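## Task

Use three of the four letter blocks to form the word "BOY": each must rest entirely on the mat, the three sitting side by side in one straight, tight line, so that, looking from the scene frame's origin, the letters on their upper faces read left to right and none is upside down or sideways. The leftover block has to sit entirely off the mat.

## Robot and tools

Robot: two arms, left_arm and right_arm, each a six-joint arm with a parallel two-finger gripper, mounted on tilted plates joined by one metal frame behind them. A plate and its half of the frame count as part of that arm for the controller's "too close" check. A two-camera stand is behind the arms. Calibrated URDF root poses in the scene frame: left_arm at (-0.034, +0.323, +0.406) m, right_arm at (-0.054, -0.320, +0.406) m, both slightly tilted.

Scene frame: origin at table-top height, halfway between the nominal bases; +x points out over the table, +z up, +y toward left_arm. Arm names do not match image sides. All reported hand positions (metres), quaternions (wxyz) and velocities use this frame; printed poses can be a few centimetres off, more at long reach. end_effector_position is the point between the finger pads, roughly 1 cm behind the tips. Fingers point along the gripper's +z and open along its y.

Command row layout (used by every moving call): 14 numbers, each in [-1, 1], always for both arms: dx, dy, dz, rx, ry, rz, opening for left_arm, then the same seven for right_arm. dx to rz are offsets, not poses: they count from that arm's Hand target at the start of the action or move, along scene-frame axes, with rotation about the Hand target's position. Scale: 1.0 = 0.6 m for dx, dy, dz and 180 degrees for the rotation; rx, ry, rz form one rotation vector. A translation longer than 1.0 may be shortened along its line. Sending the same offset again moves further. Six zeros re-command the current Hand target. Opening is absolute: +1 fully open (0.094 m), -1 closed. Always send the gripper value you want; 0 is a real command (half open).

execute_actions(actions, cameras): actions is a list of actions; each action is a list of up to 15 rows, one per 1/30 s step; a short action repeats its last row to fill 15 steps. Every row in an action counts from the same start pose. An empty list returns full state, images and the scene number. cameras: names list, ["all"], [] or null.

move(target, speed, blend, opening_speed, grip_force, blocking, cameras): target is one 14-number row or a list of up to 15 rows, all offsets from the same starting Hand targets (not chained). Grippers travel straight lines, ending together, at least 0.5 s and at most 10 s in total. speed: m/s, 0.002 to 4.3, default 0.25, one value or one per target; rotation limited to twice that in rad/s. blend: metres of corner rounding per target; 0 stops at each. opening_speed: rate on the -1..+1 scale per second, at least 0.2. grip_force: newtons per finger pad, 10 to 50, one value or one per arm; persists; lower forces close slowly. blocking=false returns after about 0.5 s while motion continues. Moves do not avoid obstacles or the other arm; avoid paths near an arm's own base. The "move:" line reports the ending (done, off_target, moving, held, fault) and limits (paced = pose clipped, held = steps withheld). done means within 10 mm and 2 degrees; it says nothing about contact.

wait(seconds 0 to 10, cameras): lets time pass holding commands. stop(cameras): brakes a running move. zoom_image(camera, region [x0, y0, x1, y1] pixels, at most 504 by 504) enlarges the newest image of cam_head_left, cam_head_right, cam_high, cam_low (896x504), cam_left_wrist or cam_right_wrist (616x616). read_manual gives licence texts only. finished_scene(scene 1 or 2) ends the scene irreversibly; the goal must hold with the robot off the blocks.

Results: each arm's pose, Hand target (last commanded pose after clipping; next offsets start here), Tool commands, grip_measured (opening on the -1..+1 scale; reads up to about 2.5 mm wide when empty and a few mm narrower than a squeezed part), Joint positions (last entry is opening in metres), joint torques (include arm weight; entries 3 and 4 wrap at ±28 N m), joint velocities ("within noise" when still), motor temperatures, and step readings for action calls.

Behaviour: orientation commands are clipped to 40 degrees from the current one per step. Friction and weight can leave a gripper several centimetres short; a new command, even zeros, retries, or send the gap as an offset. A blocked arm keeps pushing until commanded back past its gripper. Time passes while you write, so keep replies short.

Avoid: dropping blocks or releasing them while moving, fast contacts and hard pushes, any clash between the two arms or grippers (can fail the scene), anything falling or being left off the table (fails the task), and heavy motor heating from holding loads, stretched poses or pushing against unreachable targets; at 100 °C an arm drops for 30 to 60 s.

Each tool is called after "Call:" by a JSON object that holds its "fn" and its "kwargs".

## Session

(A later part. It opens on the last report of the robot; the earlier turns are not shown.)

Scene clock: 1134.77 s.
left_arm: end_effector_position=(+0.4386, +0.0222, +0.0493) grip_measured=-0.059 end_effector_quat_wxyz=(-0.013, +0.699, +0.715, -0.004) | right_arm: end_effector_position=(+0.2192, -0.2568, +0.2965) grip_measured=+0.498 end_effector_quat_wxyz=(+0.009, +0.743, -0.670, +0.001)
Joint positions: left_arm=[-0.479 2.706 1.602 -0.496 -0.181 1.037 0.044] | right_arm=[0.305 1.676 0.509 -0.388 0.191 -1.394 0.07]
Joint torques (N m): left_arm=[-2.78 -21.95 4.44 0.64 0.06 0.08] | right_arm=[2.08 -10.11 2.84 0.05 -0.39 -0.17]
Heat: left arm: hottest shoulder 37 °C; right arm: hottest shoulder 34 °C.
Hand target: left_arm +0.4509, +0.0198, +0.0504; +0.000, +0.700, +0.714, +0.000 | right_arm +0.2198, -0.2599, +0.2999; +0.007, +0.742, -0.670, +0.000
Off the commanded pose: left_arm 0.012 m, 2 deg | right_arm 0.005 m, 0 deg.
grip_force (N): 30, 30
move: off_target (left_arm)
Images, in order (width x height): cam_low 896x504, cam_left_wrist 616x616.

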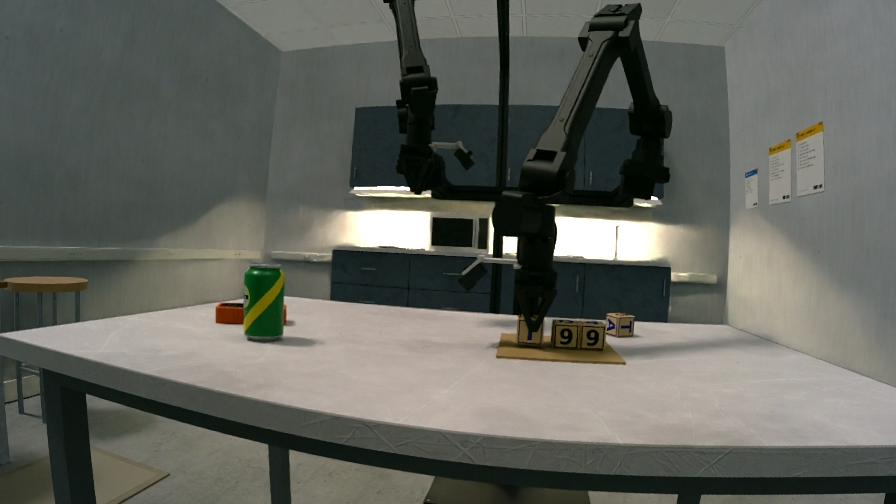

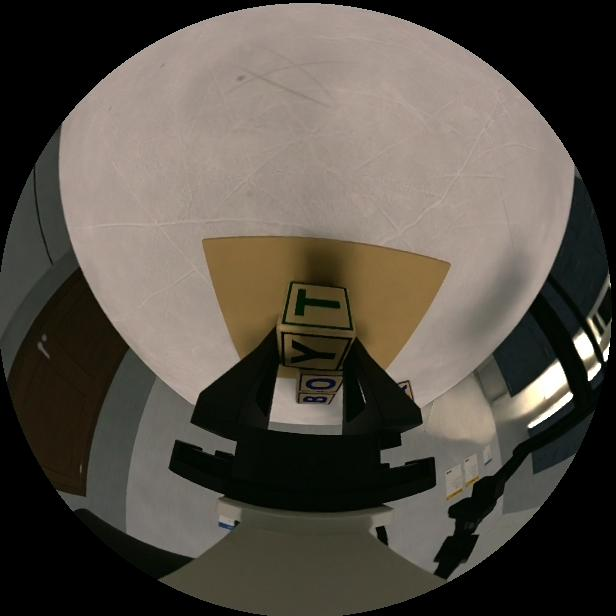

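Call:
{"fn": "move", "kwargs": {"target": [-0.009, 0.017, 0, 0, 0, 0, -0.35, 0, 0, 0, 0, 0, 0, 0.5], "speed": 0.04, "cameras": ["cam_low", "cam_left_wrist"]}}

Call:
{"fn": "zoom_image", "kwargs": {"camera": "cam_low", "region": [510, 300, 630, 370]}}

Call:
{"fn": "zoom_image", "kwargs": {"camera": "cam_left_wrist", "region": [240, 260, 400, 420]}}

Scene clock: 1154.07 s.
left_arm: end_effector_position=(+0.4362, +0.0297, +0.0449) grip_measured=-0.059 end_effector_quat_wxyz=(-0.011, +0.699, +0.715, -0.004) | right_arm: end_effector_position=(+0.2192, -0.2568, +0.2965) grip_measured=+0.498 end_effector_quat_wxyz=(+0.009, +0.743, -0.670, +0.001)
Joint positions: left_arm=[-0.468 2.706 1.582 -0.47 -0.181 1.049 0.044] | right_arm=[0.305 1.676 0.509 -0.388 0.191 -1.394 0.07]
Joint torques (N m): left_arm=[-2.55 -22.95 2.93 0.61 0.06 0.09] | right_arm=[2.08 -10.11 2.93 0.08 -0.41 -0.18]
Heat: left arm: hottest shoulder 37 °C; right arm: hottest shoulder 33 °C.
Hand target: left_arm +0.4455, +0.0300, +0.0503; +0.000, +0.700, +0.714, +0.000 | right_arm +0.2198, -0.2599, +0.2999; +0.007, +0.742, -0.670, +0.000
Off the commanded pose: left_arm 0.011 m, 1 deg | right_arm 0.005 m, 0 deg.
grip_force (N): 30, 30
move: off_target (left_arm)
Images, in order (width x height): cam_low 896x504, cam_left_wrist 616x616.

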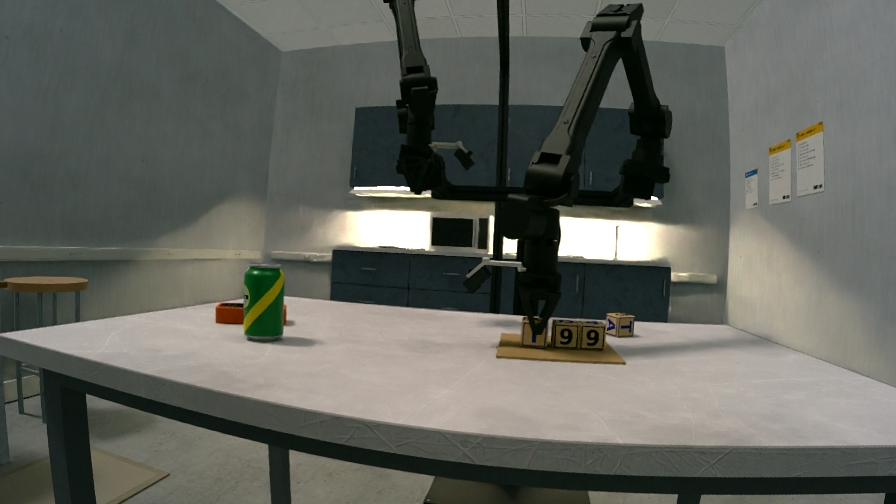

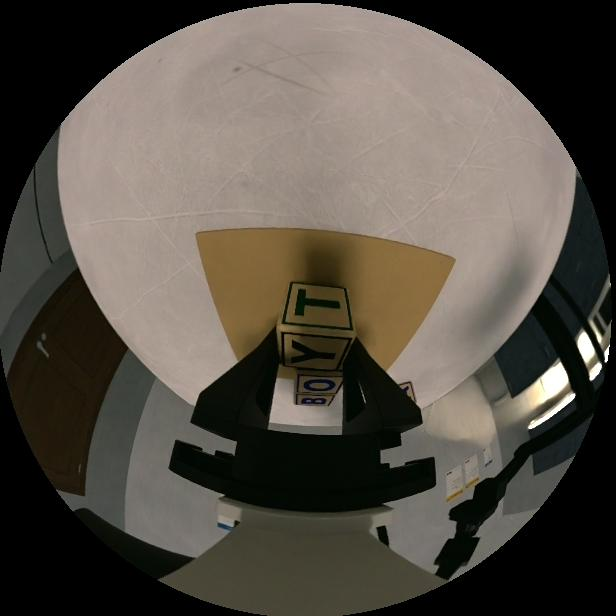

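Scaled by 4.200 from the camera's 896x504 image, which has a finer 1280x720 frame.

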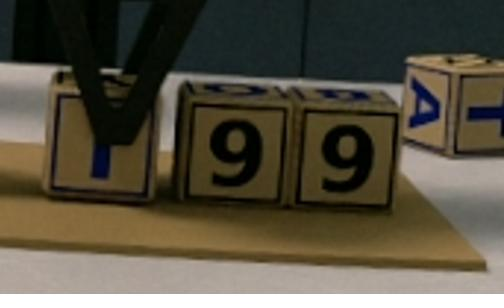

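Scaled by 3.150 from the camera's 616x616 image, which has a finer 880x880 frame.

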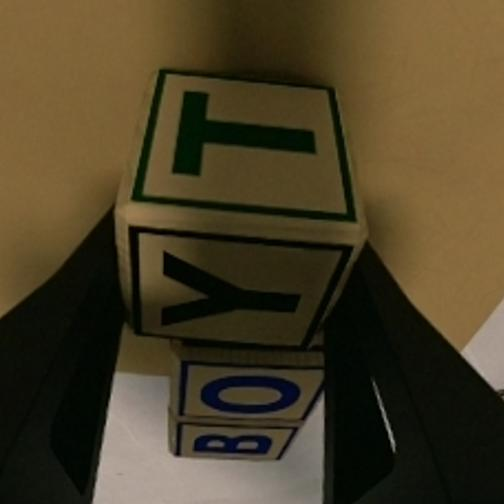

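Call:
{"fn": "move", "kwargs": {"target": [-0.015, 0.005, 0.008, 0, 0, 0, -0.35, 0, 0, 0, 0, 0, 0, 0.5], "speed": 0.04, "cameras": ["cam_low", "cam_left_wrist"]}}

Call:
{"fn": "zoom_image", "kwargs": {"camera": "cam_low", "region": [510, 300, 630, 370]}}

Call:
{"fn": "zoom_image", "kwargs": {"camera": "cam_left_wrist", "region": [240, 260, 400, 420]}}

Scene clock: 1176.17 s.
left_arm: end_effector_position=(+0.4254, +0.0352, +0.0424) grip_measured=-0.059 end_effector_quat_wxyz=(-0.014, +0.699, +0.715, -0.004) | right_arm: end_effector_position=(+0.2192, -0.2568, +0.2965) grip_measured=+0.498 end_effector_quat_wxyz=(+0.009, +0.743, -0.670, +0.001)
Joint positions: left_arm=[-0.468 2.7 1.547 -0.446 -0.182 1.049 0.044] | right_arm=[0.305 1.676 0.509 -0.388 0.191 -1.394 0.07]
Joint torques (N m): left_arm=[-2.84 -24 2.37 0.43 0.09 0.05] | right_arm=[1.9 -10.23 2.86 -0.02 -0.38 -0.19]
Heat: left arm: hottest shoulder 38 °C; right arm: hottest shoulder 33 °C.
Hand target: left_arm +0.4366, +0.0330, +0.0552; +0.000, +0.700, +0.714, +0.000 | right_arm +0.2198, -0.2599, +0.2999; +0.007, +0.742, -0.670, +0.000
Off the commanded pose: left_arm 0.017 m, 2 deg | right_arm 0.005 m, 0 deg.
grip_force (N): 30, 30
move: off_target (left_arm)
Images, in order (width x height): cam_low 896x504, cam_left_wrist 616x616.

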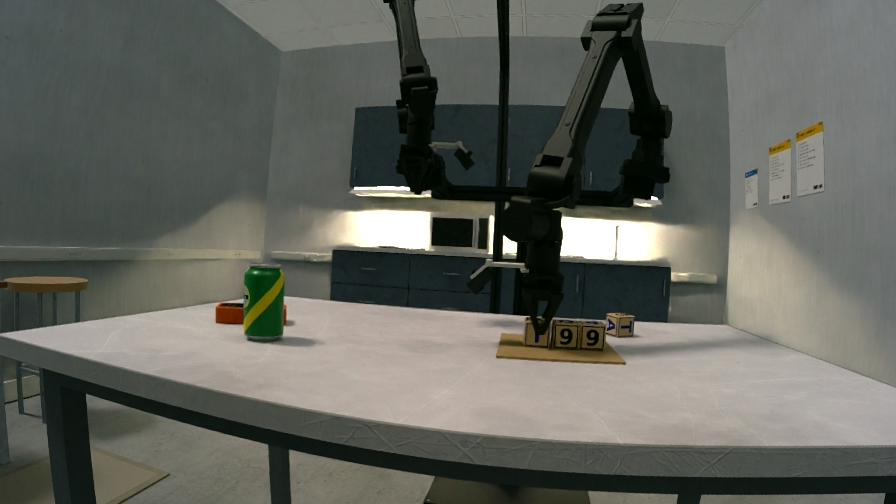

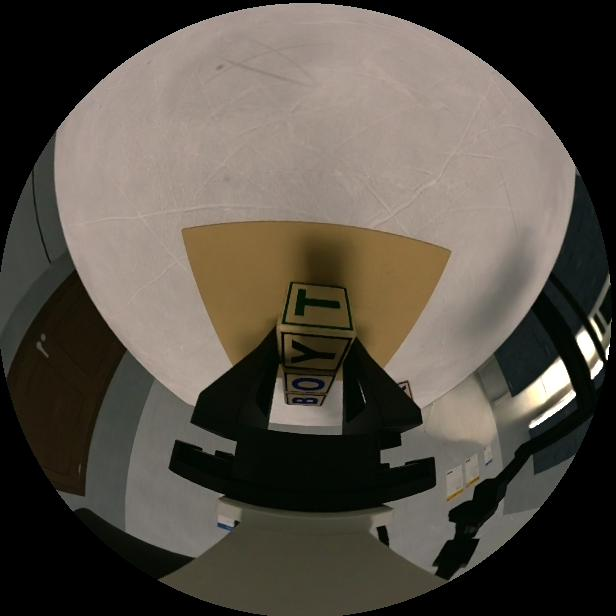

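Scaled by 4.200 from the camera's 896x504 image, which has a finer 1280x720 frame.

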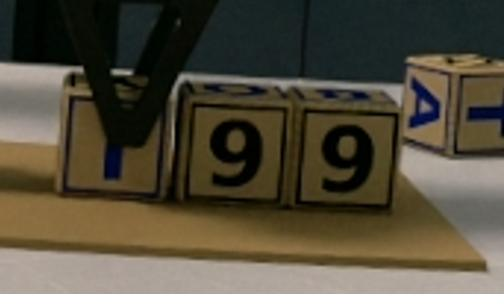

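Scaled by 3.150 from the camera's 616x616 image, which has a finer 880x880 frame.

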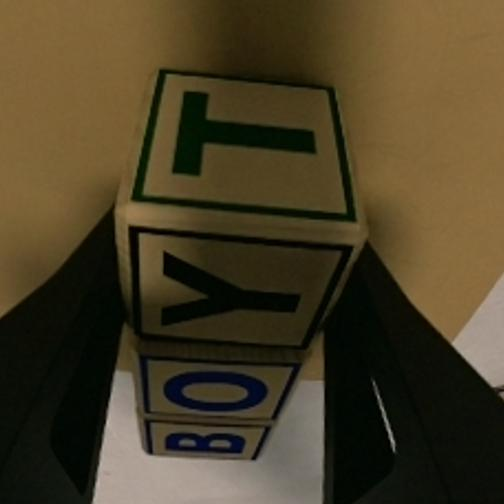

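Call:
{"fn": "move", "kwargs": {"target": [0.002, 0.010, 0.002, 0, 0, 0, -0.35, 0, 0, 0, 0, 0, 0, 0.5], "speed": 0.04, "cameras": ["cam_low", "cam_left_wrist"]}}

Call:
{"fn": "zoom_image", "kwargs": {"camera": "cam_low", "region": [510, 300, 630, 370]}}

Call:
{"fn": "zoom_image", "kwargs": {"camera": "cam_left_wrist", "region": [240, 260, 400, 420]}}

Scene clock: 1189.70 s.
left_arm: end_effector_position=(+0.4217, +0.0379, +0.0424) grip_measured=-0.059 end_effector_quat_wxyz=(-0.016, +0.701, +0.713, -0.005) | right_arm: end_effector_position=(+0.2192, -0.2568, +0.2965) grip_measured=+0.498 end_effector_quat_wxyz=(+0.009, +0.743, -0.670, +0.001)
Joint positions: left_arm=[-0.467 2.696 1.535 -0.442 -0.182 1.055 0.044] | right_arm=[0.305 1.676 0.509 -0.388 0.191 -1.394 0.07]
Joint torques (N m): left_arm=[-2.2 -24 2.44 0.24 0.08 0.09] | right_arm=[2.08 -10.29 2.8 0.08 -0.4 -0.18]
Heat: left arm: hottest shoulder 37 °C; right arm: hottest shoulder 33 °C.
Hand target: left_arm +0.4377, +0.0389, +0.0564; +0.000, +0.700, +0.714, +0.000 | right_arm +0.2198, -0.2599, +0.2999; +0.007, +0.742, -0.670, +0.000
Off the commanded pose: left_arm 0.021 m, 2 deg | right_arm 0.005 m, 0 deg.
grip_force (N): 30, 30
move: off_target (left_arm)
Images, in order (width x height): cam_low 896x504, cam_left_wrist 616x616.

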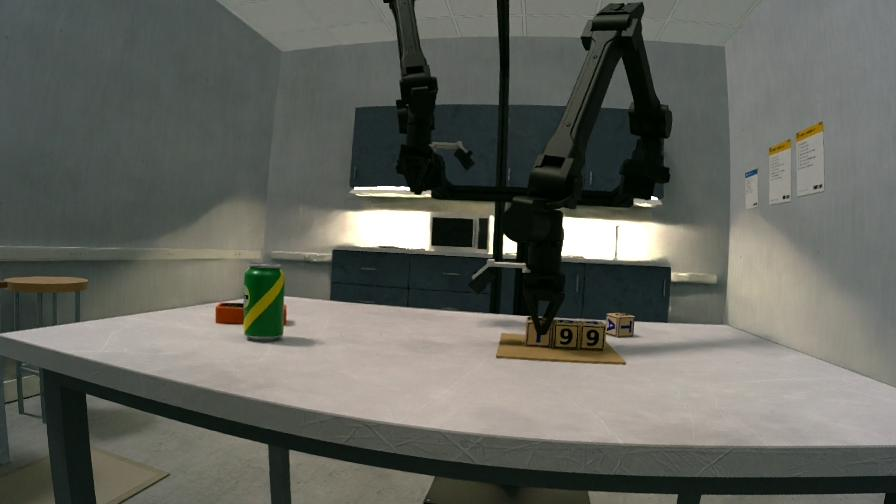

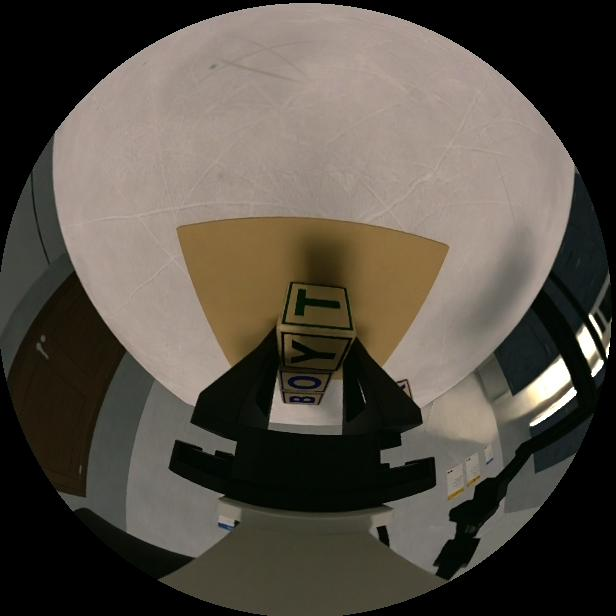

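Scaled by 4.200 from the camera's 896x504 image, which has a finer 1280x720 frame.

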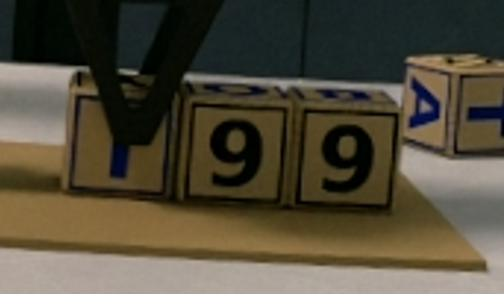

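Scaled by 3.150 from the camera's 616x616 image, which has a finer 880x880 frame.

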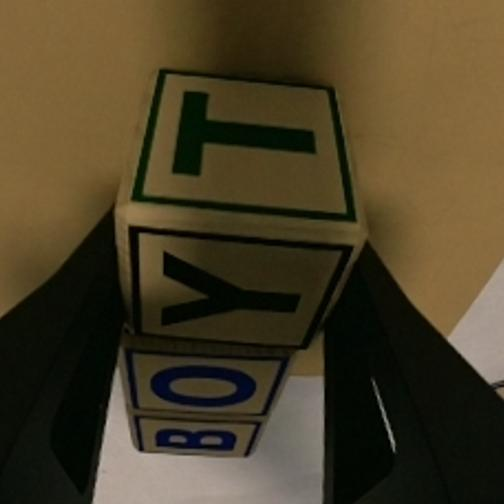

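Call:
{"fn": "move", "kwargs": {"target": [0.010, 0.002, 0.003, 0, 0, 0, -0.35, 0, 0, 0, 0, 0, 0, 0.5], "speed": 0.04, "cameras": ["cam_low", "cam_left_wrist"]}}

Call:
{"fn": "zoom_image", "kwargs": {"camera": "cam_low", "region": [510, 300, 630, 370]}}

Call:
{"fn": "zoom_image", "kwargs": {"camera": "cam_left_wrist", "region": [240, 260, 400, 420]}}

Scene clock: 1203.70 s.
left_arm: end_effector_position=(+0.4228, +0.0394, +0.0425) grip_measured=-0.059 end_effector_quat_wxyz=(-0.016, +0.702, +0.712, -0.005) | right_arm: end_effector_position=(+0.2192, -0.2568, +0.2965) grip_measured=+0.498 end_effector_quat_wxyz=(+0.009, +0.743, -0.670, +0.001)
Joint positions: left_arm=[-0.463 2.695 1.535 -0.442 -0.182 1.06 0.044] | right_arm=[0.305 1.676 0.509 -0.388 0.191 -1.394 0.07]
Joint torques (N m): left_arm=[-1.96 -24.23 3.26 -0.05 0.08 0.11] | right_arm=[1.96 -10.29 2.89 0.03 -0.36 -0.18]
Heat: left arm: hottest shoulder 38 °C; right arm: hottest shoulder 33 °C.
Hand target: left_arm +0.4437, +0.0401, +0.0582; +0.000, +0.701, +0.714, +0.000 | right_arm +0.2198, -0.2599, +0.2999; +0.007, +0.742, -0.670, +0.000
Off the commanded pose: left_arm 0.026 m, 2 deg | right_arm 0.005 m, 0 deg.
grip_force (N): 30, 30
move: off_target (left_arm)
Images, in order (width x height): cam_low 896x504, cam_left_wrist 616x616.

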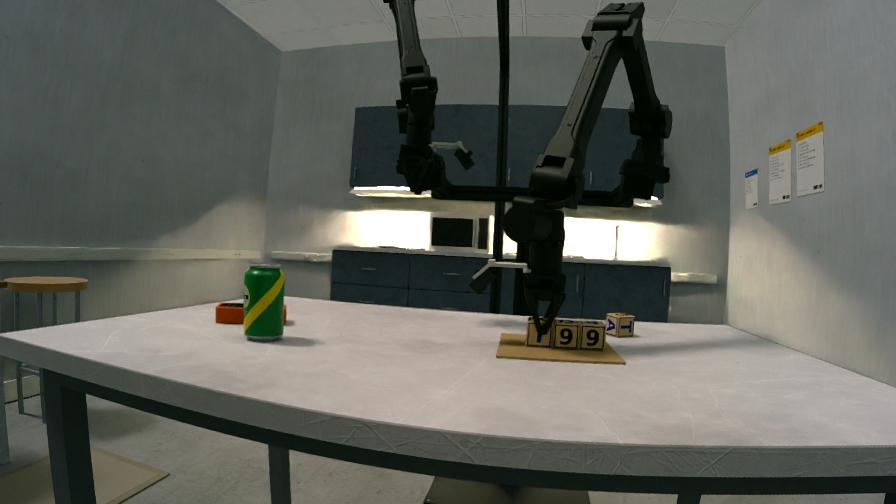

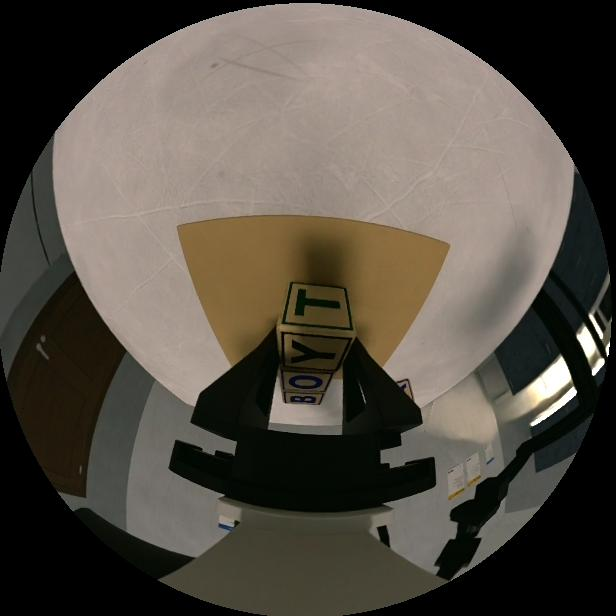

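Scaled by 4.200 from the camera's 896x504 image, which has a finer 1280x720 frame.

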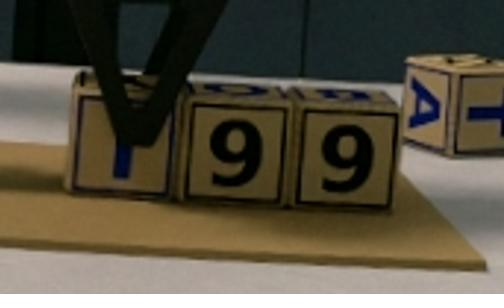

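Scaled by 3.150 from the camera's 616x616 image, which has a finer 880x880 frame.

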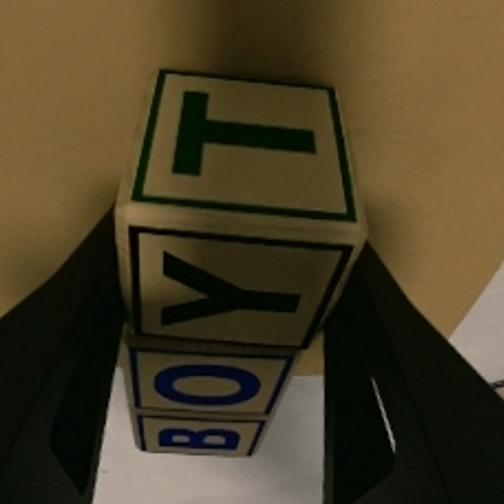

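Call:
{"fn": "move", "kwargs": {"target": [0.009, 0.0, 0.0, 0, 0, 0, -0.35, 0, 0, 0, 0, 0, 0, 0.5], "speed": 0.04, "cameras": ["cam_low", "cam_left_wrist", "cam_head_left", "cam_high"]}}

Call:
{"fn": "zoom_image", "kwargs": {"camera": "cam_low", "region": [510, 300, 630, 370]}}

Call:
{"fn": "zoom_image", "kwargs": {"camera": "cam_left_wrist", "region": [240, 260, 400, 420]}}

Scene clock: 1221.37 s.
left_arm: end_effector_position=(+0.4233, +0.0406, +0.0425) grip_measured=-0.059 end_effector_quat_wxyz=(-0.016, +0.703, +0.711, -0.005) | right_arm: end_effector_position=(+0.2192, -0.2568, +0.2965) grip_measured=+0.498 end_effector_quat_wxyz=(+0.009, +0.743, -0.670, +0.001)
Joint positions: left_arm=[-0.461 2.695 1.535 -0.443 -0.182 1.065 0.044] | right_arm=[0.305 1.676 0.509 -0.388 0.191 -1.394 0.07]
Joint torques (N m): left_arm=[-1.96 -23.82 4.4 -0.54 0.08 0.09] | right_arm=[2.26 -10.17 2.85 0.06 -0.4 -0.17]
Heat: left arm: hottest shoulder 37 °C; right arm: hottest shoulder 33 °C.
Hand target: left_arm +0.4492, +0.0400, +0.0583; +0.000, +0.700, +0.714, +0.000 | right_arm +0.2198, -0.2599, +0.2999; +0.007, +0.742, -0.670, +0.000
Off the commanded pose: left_arm 0.030 m, 2 deg | right_arm 0.005 m, 0 deg.
grip_force (N): 30, 30
move: off_target (left_arm)
Images, in order (width x height): cam_head_left 896x504, cam_high 896x504, cam_low 896x504, cam_left_wrist 616x616.

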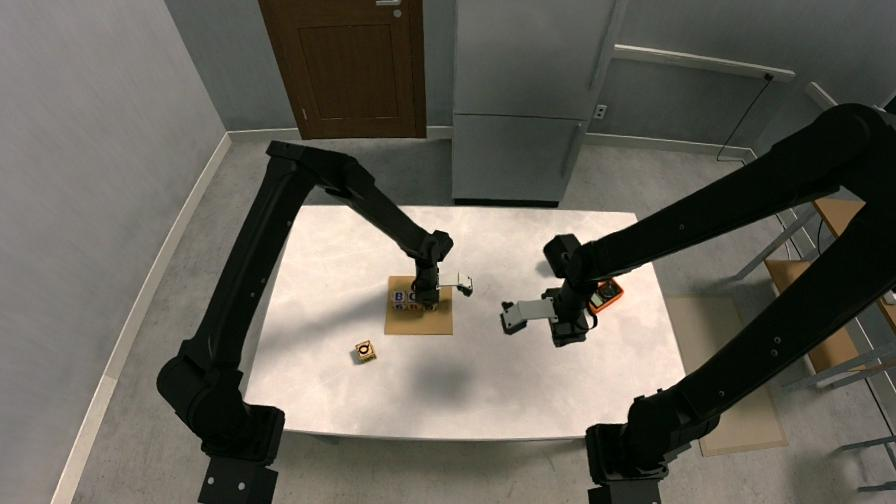

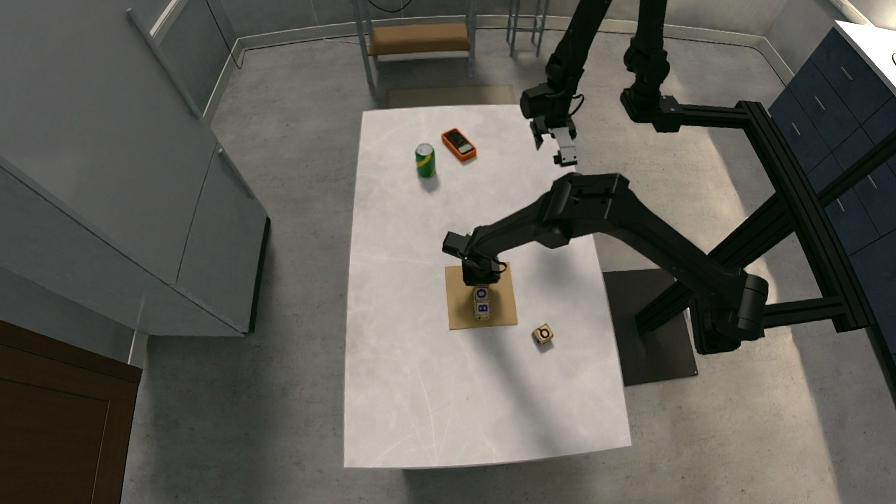

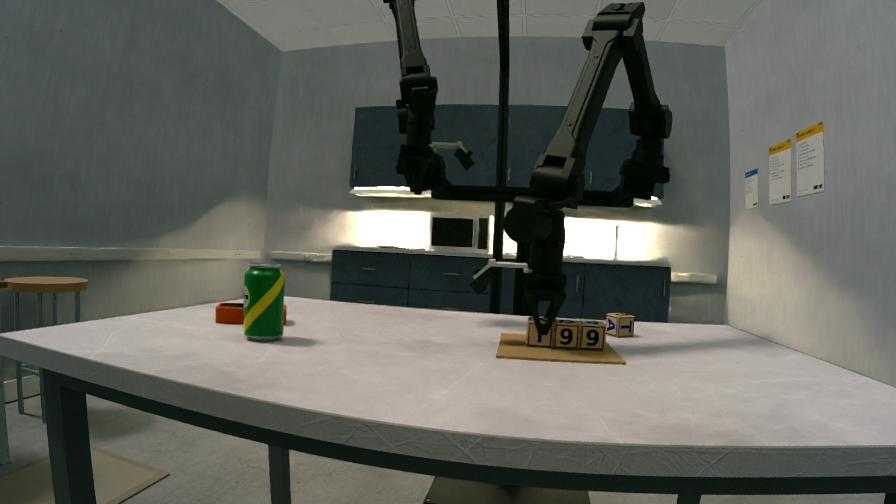

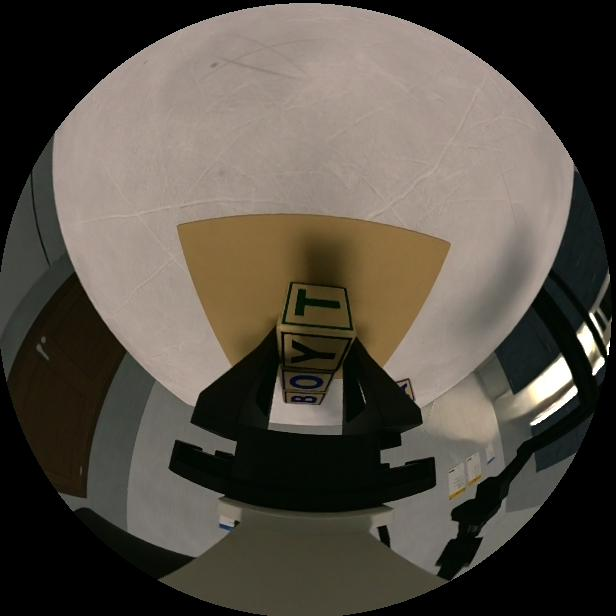

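Scaled by 4.200 from the camera's 896x504 image, which has a finer 1280x720 frame.

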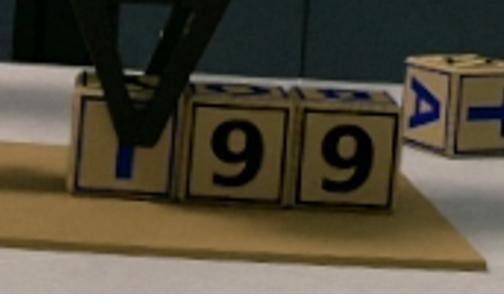

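Scaled by 3.150 from the camera's 616x616 image, which has a finer 880x880 frame.

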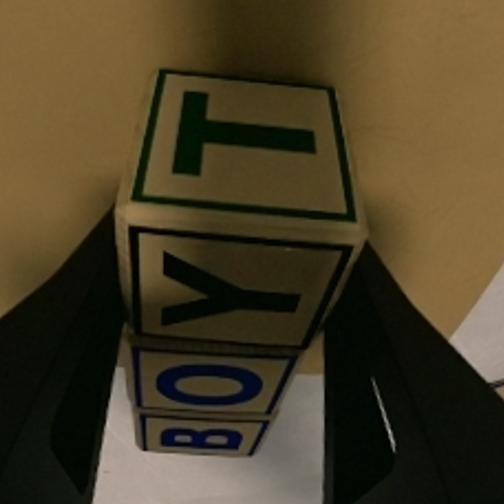

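Call:
{"fn": "move", "kwargs": {"target": [-0.004, 0, 0, 0, 0, 0, 0.5, 0, 0, 0, 0, 0, 0, 0.5], "speed": 0.04, "opening_speed": 0.6, "cameras": ["cam_low", "cam_left_wrist"]}}

Call:
{"fn": "zoom_image", "kwargs": {"camera": "cam_left_wrist", "region": [240, 260, 400, 420]}}

Scene clock: 1248.90 s.
left_arm: end_effector_position=(+0.4249, +0.0441, +0.0418) grip_measured=+0.496 end_effector_quat_wxyz=(-0.017, +0.700, +0.714, -0.005) | right_arm: end_effector_position=(+0.2192, -0.2568, +0.2965) grip_measured=+0.498 end_effector_quat_wxyz=(+0.009, +0.743, -0.670, +0.001)
Joint positions: left_arm=[-0.454 2.695 1.535 -0.443 -0.182 1.066 0.07] | right_arm=[0.305 1.676 0.509 -0.388 0.191 -1.394 0.07]
Joint torques (N m): left_arm=[-2.49 -24 3.9 -0.29 0.1 0.08] | right_arm=[1.67 -10.05 2.86 0.18 -0.39 -0.15]
Heat: left arm: hottest shoulder 36 °C; right arm: hottest shoulder 33 °C.
Hand target: left_arm +0.4467, +0.0400, +0.0582; +0.000, +0.701, +0.714, +0.000 | right_arm +0.2198, -0.2599, +0.2999; +0.007, +0.742, -0.670, +0.000
Off the commanded pose: left_arm 0.028 m, 2 deg | right_arm 0.005 m, 0 deg.
grip_force (N): 30, 30
move: off_target (left_arm)
Images, in order (width x height): cam_low 896x504, cam_left_wrist 616x616.

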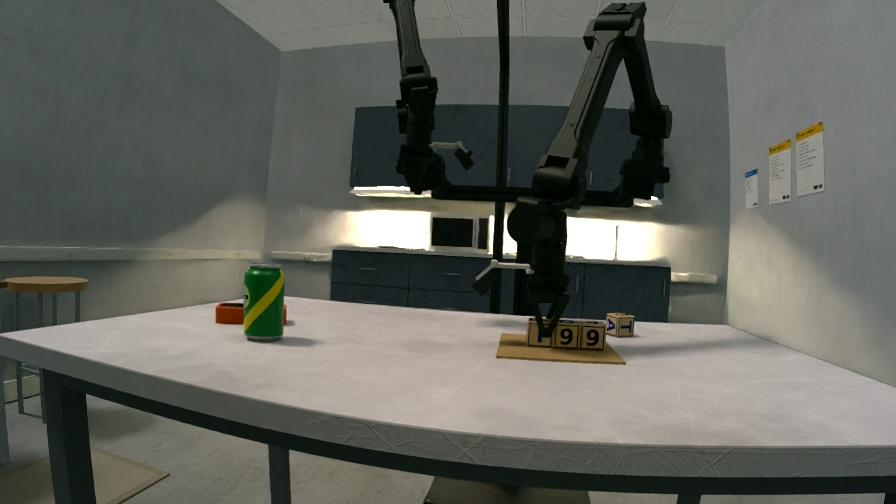

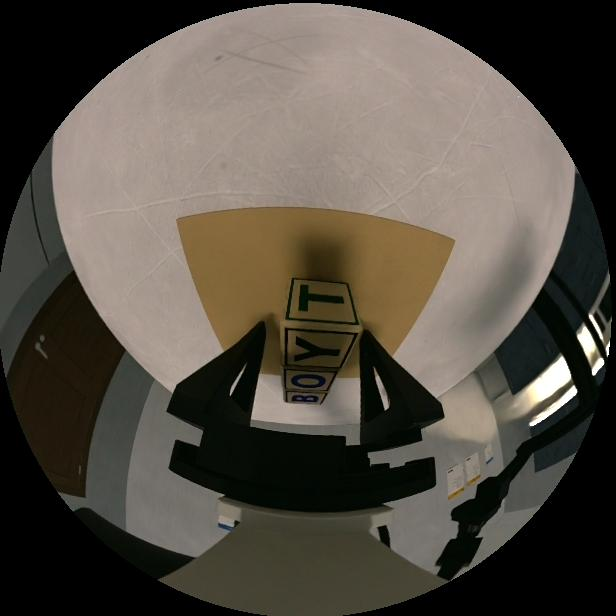

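Scaled by 3.150 from the camera's 616x616 image, which has a finer 880x880 frame.

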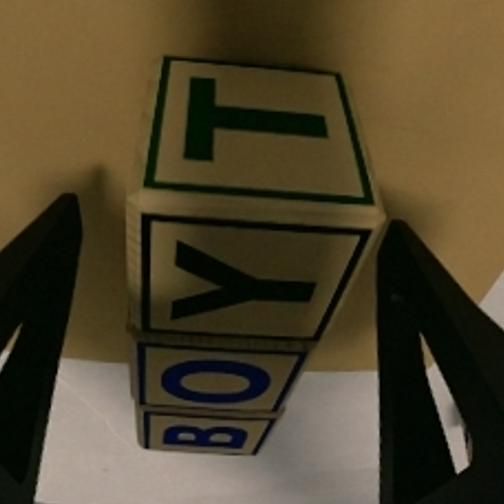

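Call:
{"fn": "move", "kwargs": {"target": [[-0.0145, 0, 0, 0, 0, 0, 1, 0, 0, 0, 0, 0, 0, 0.5], [-0.0145, 0, 0.05, 0, 0, 0, 1, 0, 0, 0, 0, 0, 0, 0.5], [-0.0145, 0, 0.18, 0, 0, 0, 1, 0, 0, 0, 0, 0, 0, 0.5], [-0.2, 0.38, 0.36, 0, 0, 0, 1, 0, 0, 0, 0, 0, 0, 0.5]], "speed": [0.04, 0.06, 0.2, 0.3], "blend": [0, 0.01, 0.03, 0], "cameras": ["all"]}}

Call:
{"fn": "zoom_image", "kwargs": {"camera": "cam_low", "region": [490, 300, 650, 380]}}

Call:
{"fn": "zoom_image", "kwargs": {"camera": "cam_head_left", "region": [340, 260, 480, 370]}}

Call:
{"fn": "zoom_image", "kwargs": {"camera": "cam_high", "region": [430, 250, 570, 360]}}

Scene clock: 1272.47 s.
left_arm: end_effector_position=(+0.3218, +0.2661, +0.2671) grip_measured=+0.997 end_effector_quat_wxyz=(-0.010, +0.698, +0.716, -0.005) | right_arm: end_effector_position=(+0.2192, -0.2568, +0.2965) grip_measured=+0.498 end_effector_quat_wxyz=(+0.009, +0.743, -0.670, +0.001)
Joint positions: left_arm=[-0.155 1.855 0.732 -0.412 -0.177 1.366 0.094] | right_arm=[0.305 1.676 0.509 -0.388 0.191 -1.394 0.07]
Joint torques (N m): left_arm=[-1.14 -16.09 2.51 0.08 0.26 0.1] | right_arm=[1.96 -10.23 2.86 0.14 -0.43 -0.18]
Heat: left arm: hottest shoulder 36 °C; right arm: hottest shoulder 33 °C.
Hand target: left_arm +0.3267, +0.2681, +0.2742; +0.000, +0.701, +0.714, +0.000 | right_arm +0.2198, -0.2599, +0.2999; +0.007, +0.742, -0.670, +0.000
Off the commanded pose: left_arm 0.009 m, 1 deg | right_arm 0.005 m, 0 deg.
grip_force (N): 30, 30
move: done

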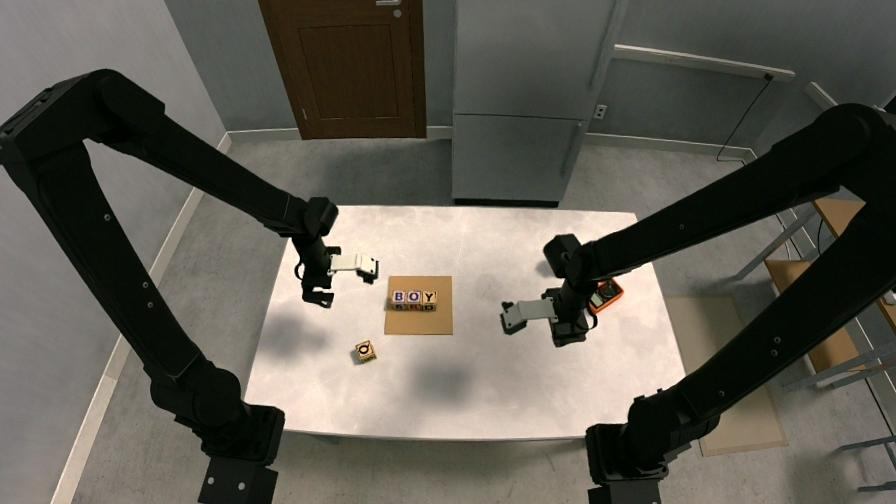

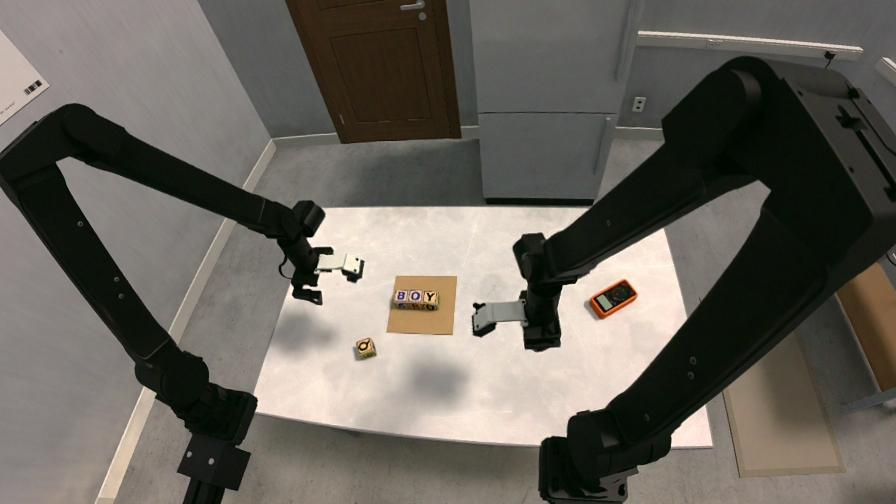

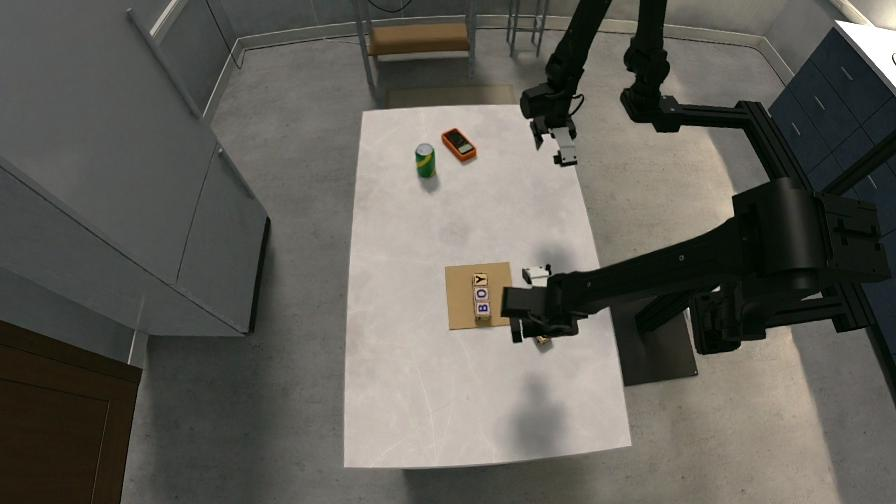

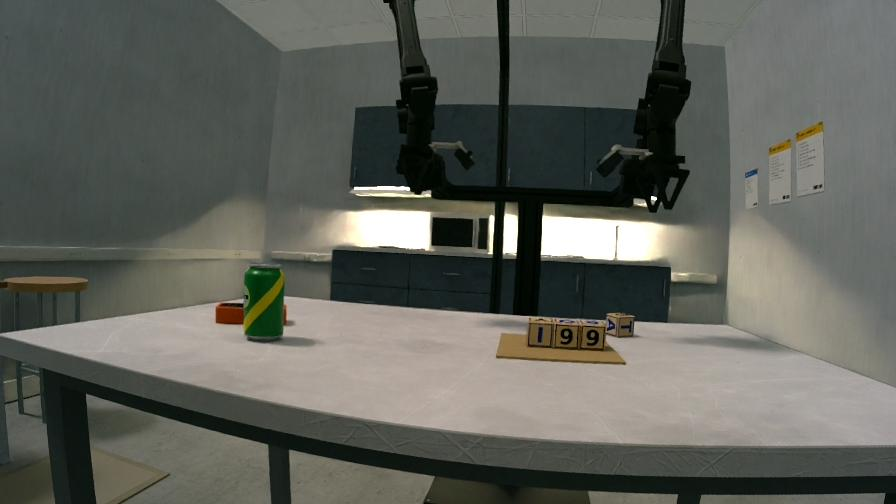

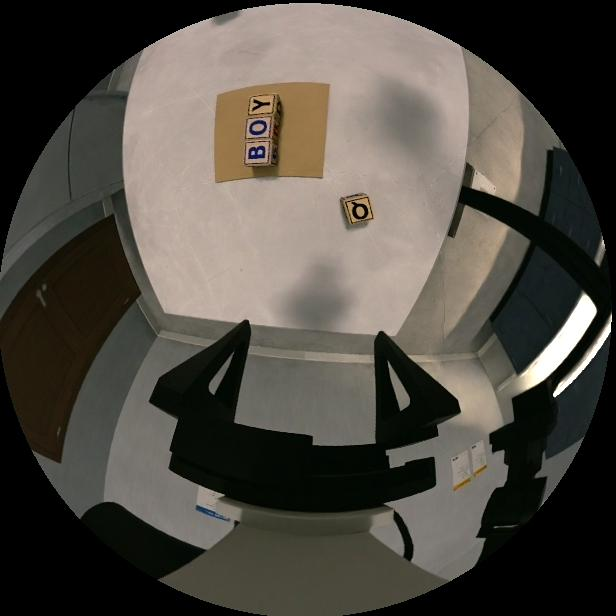

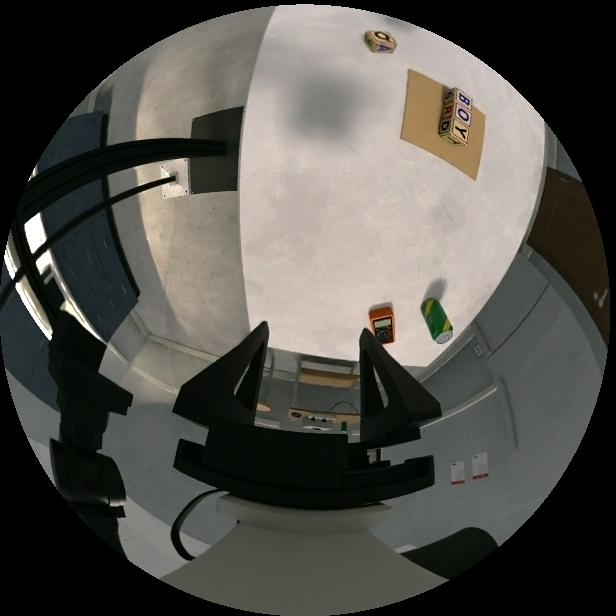

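Scaled by 3.150 from the camera's 896x504 image, which has a finer 1280x720 frame.

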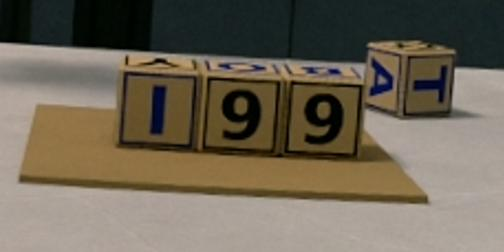

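Scaled by 3.600 from the camera's 896x504 image, which has a finer 1280x720 frame.

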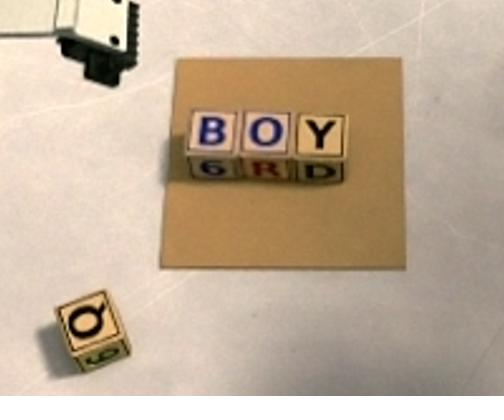

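Scaled by 3.600 from the camera's 896x504 image, which has a finer 1280x720 frame.

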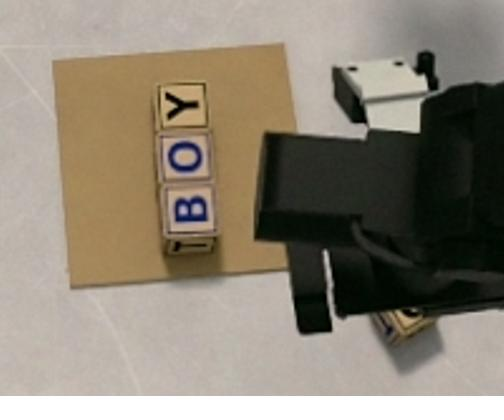

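Call:
{"fn": "finished_scene", "kwargs": {"scene": 2}}

The scene is finished: the task was done.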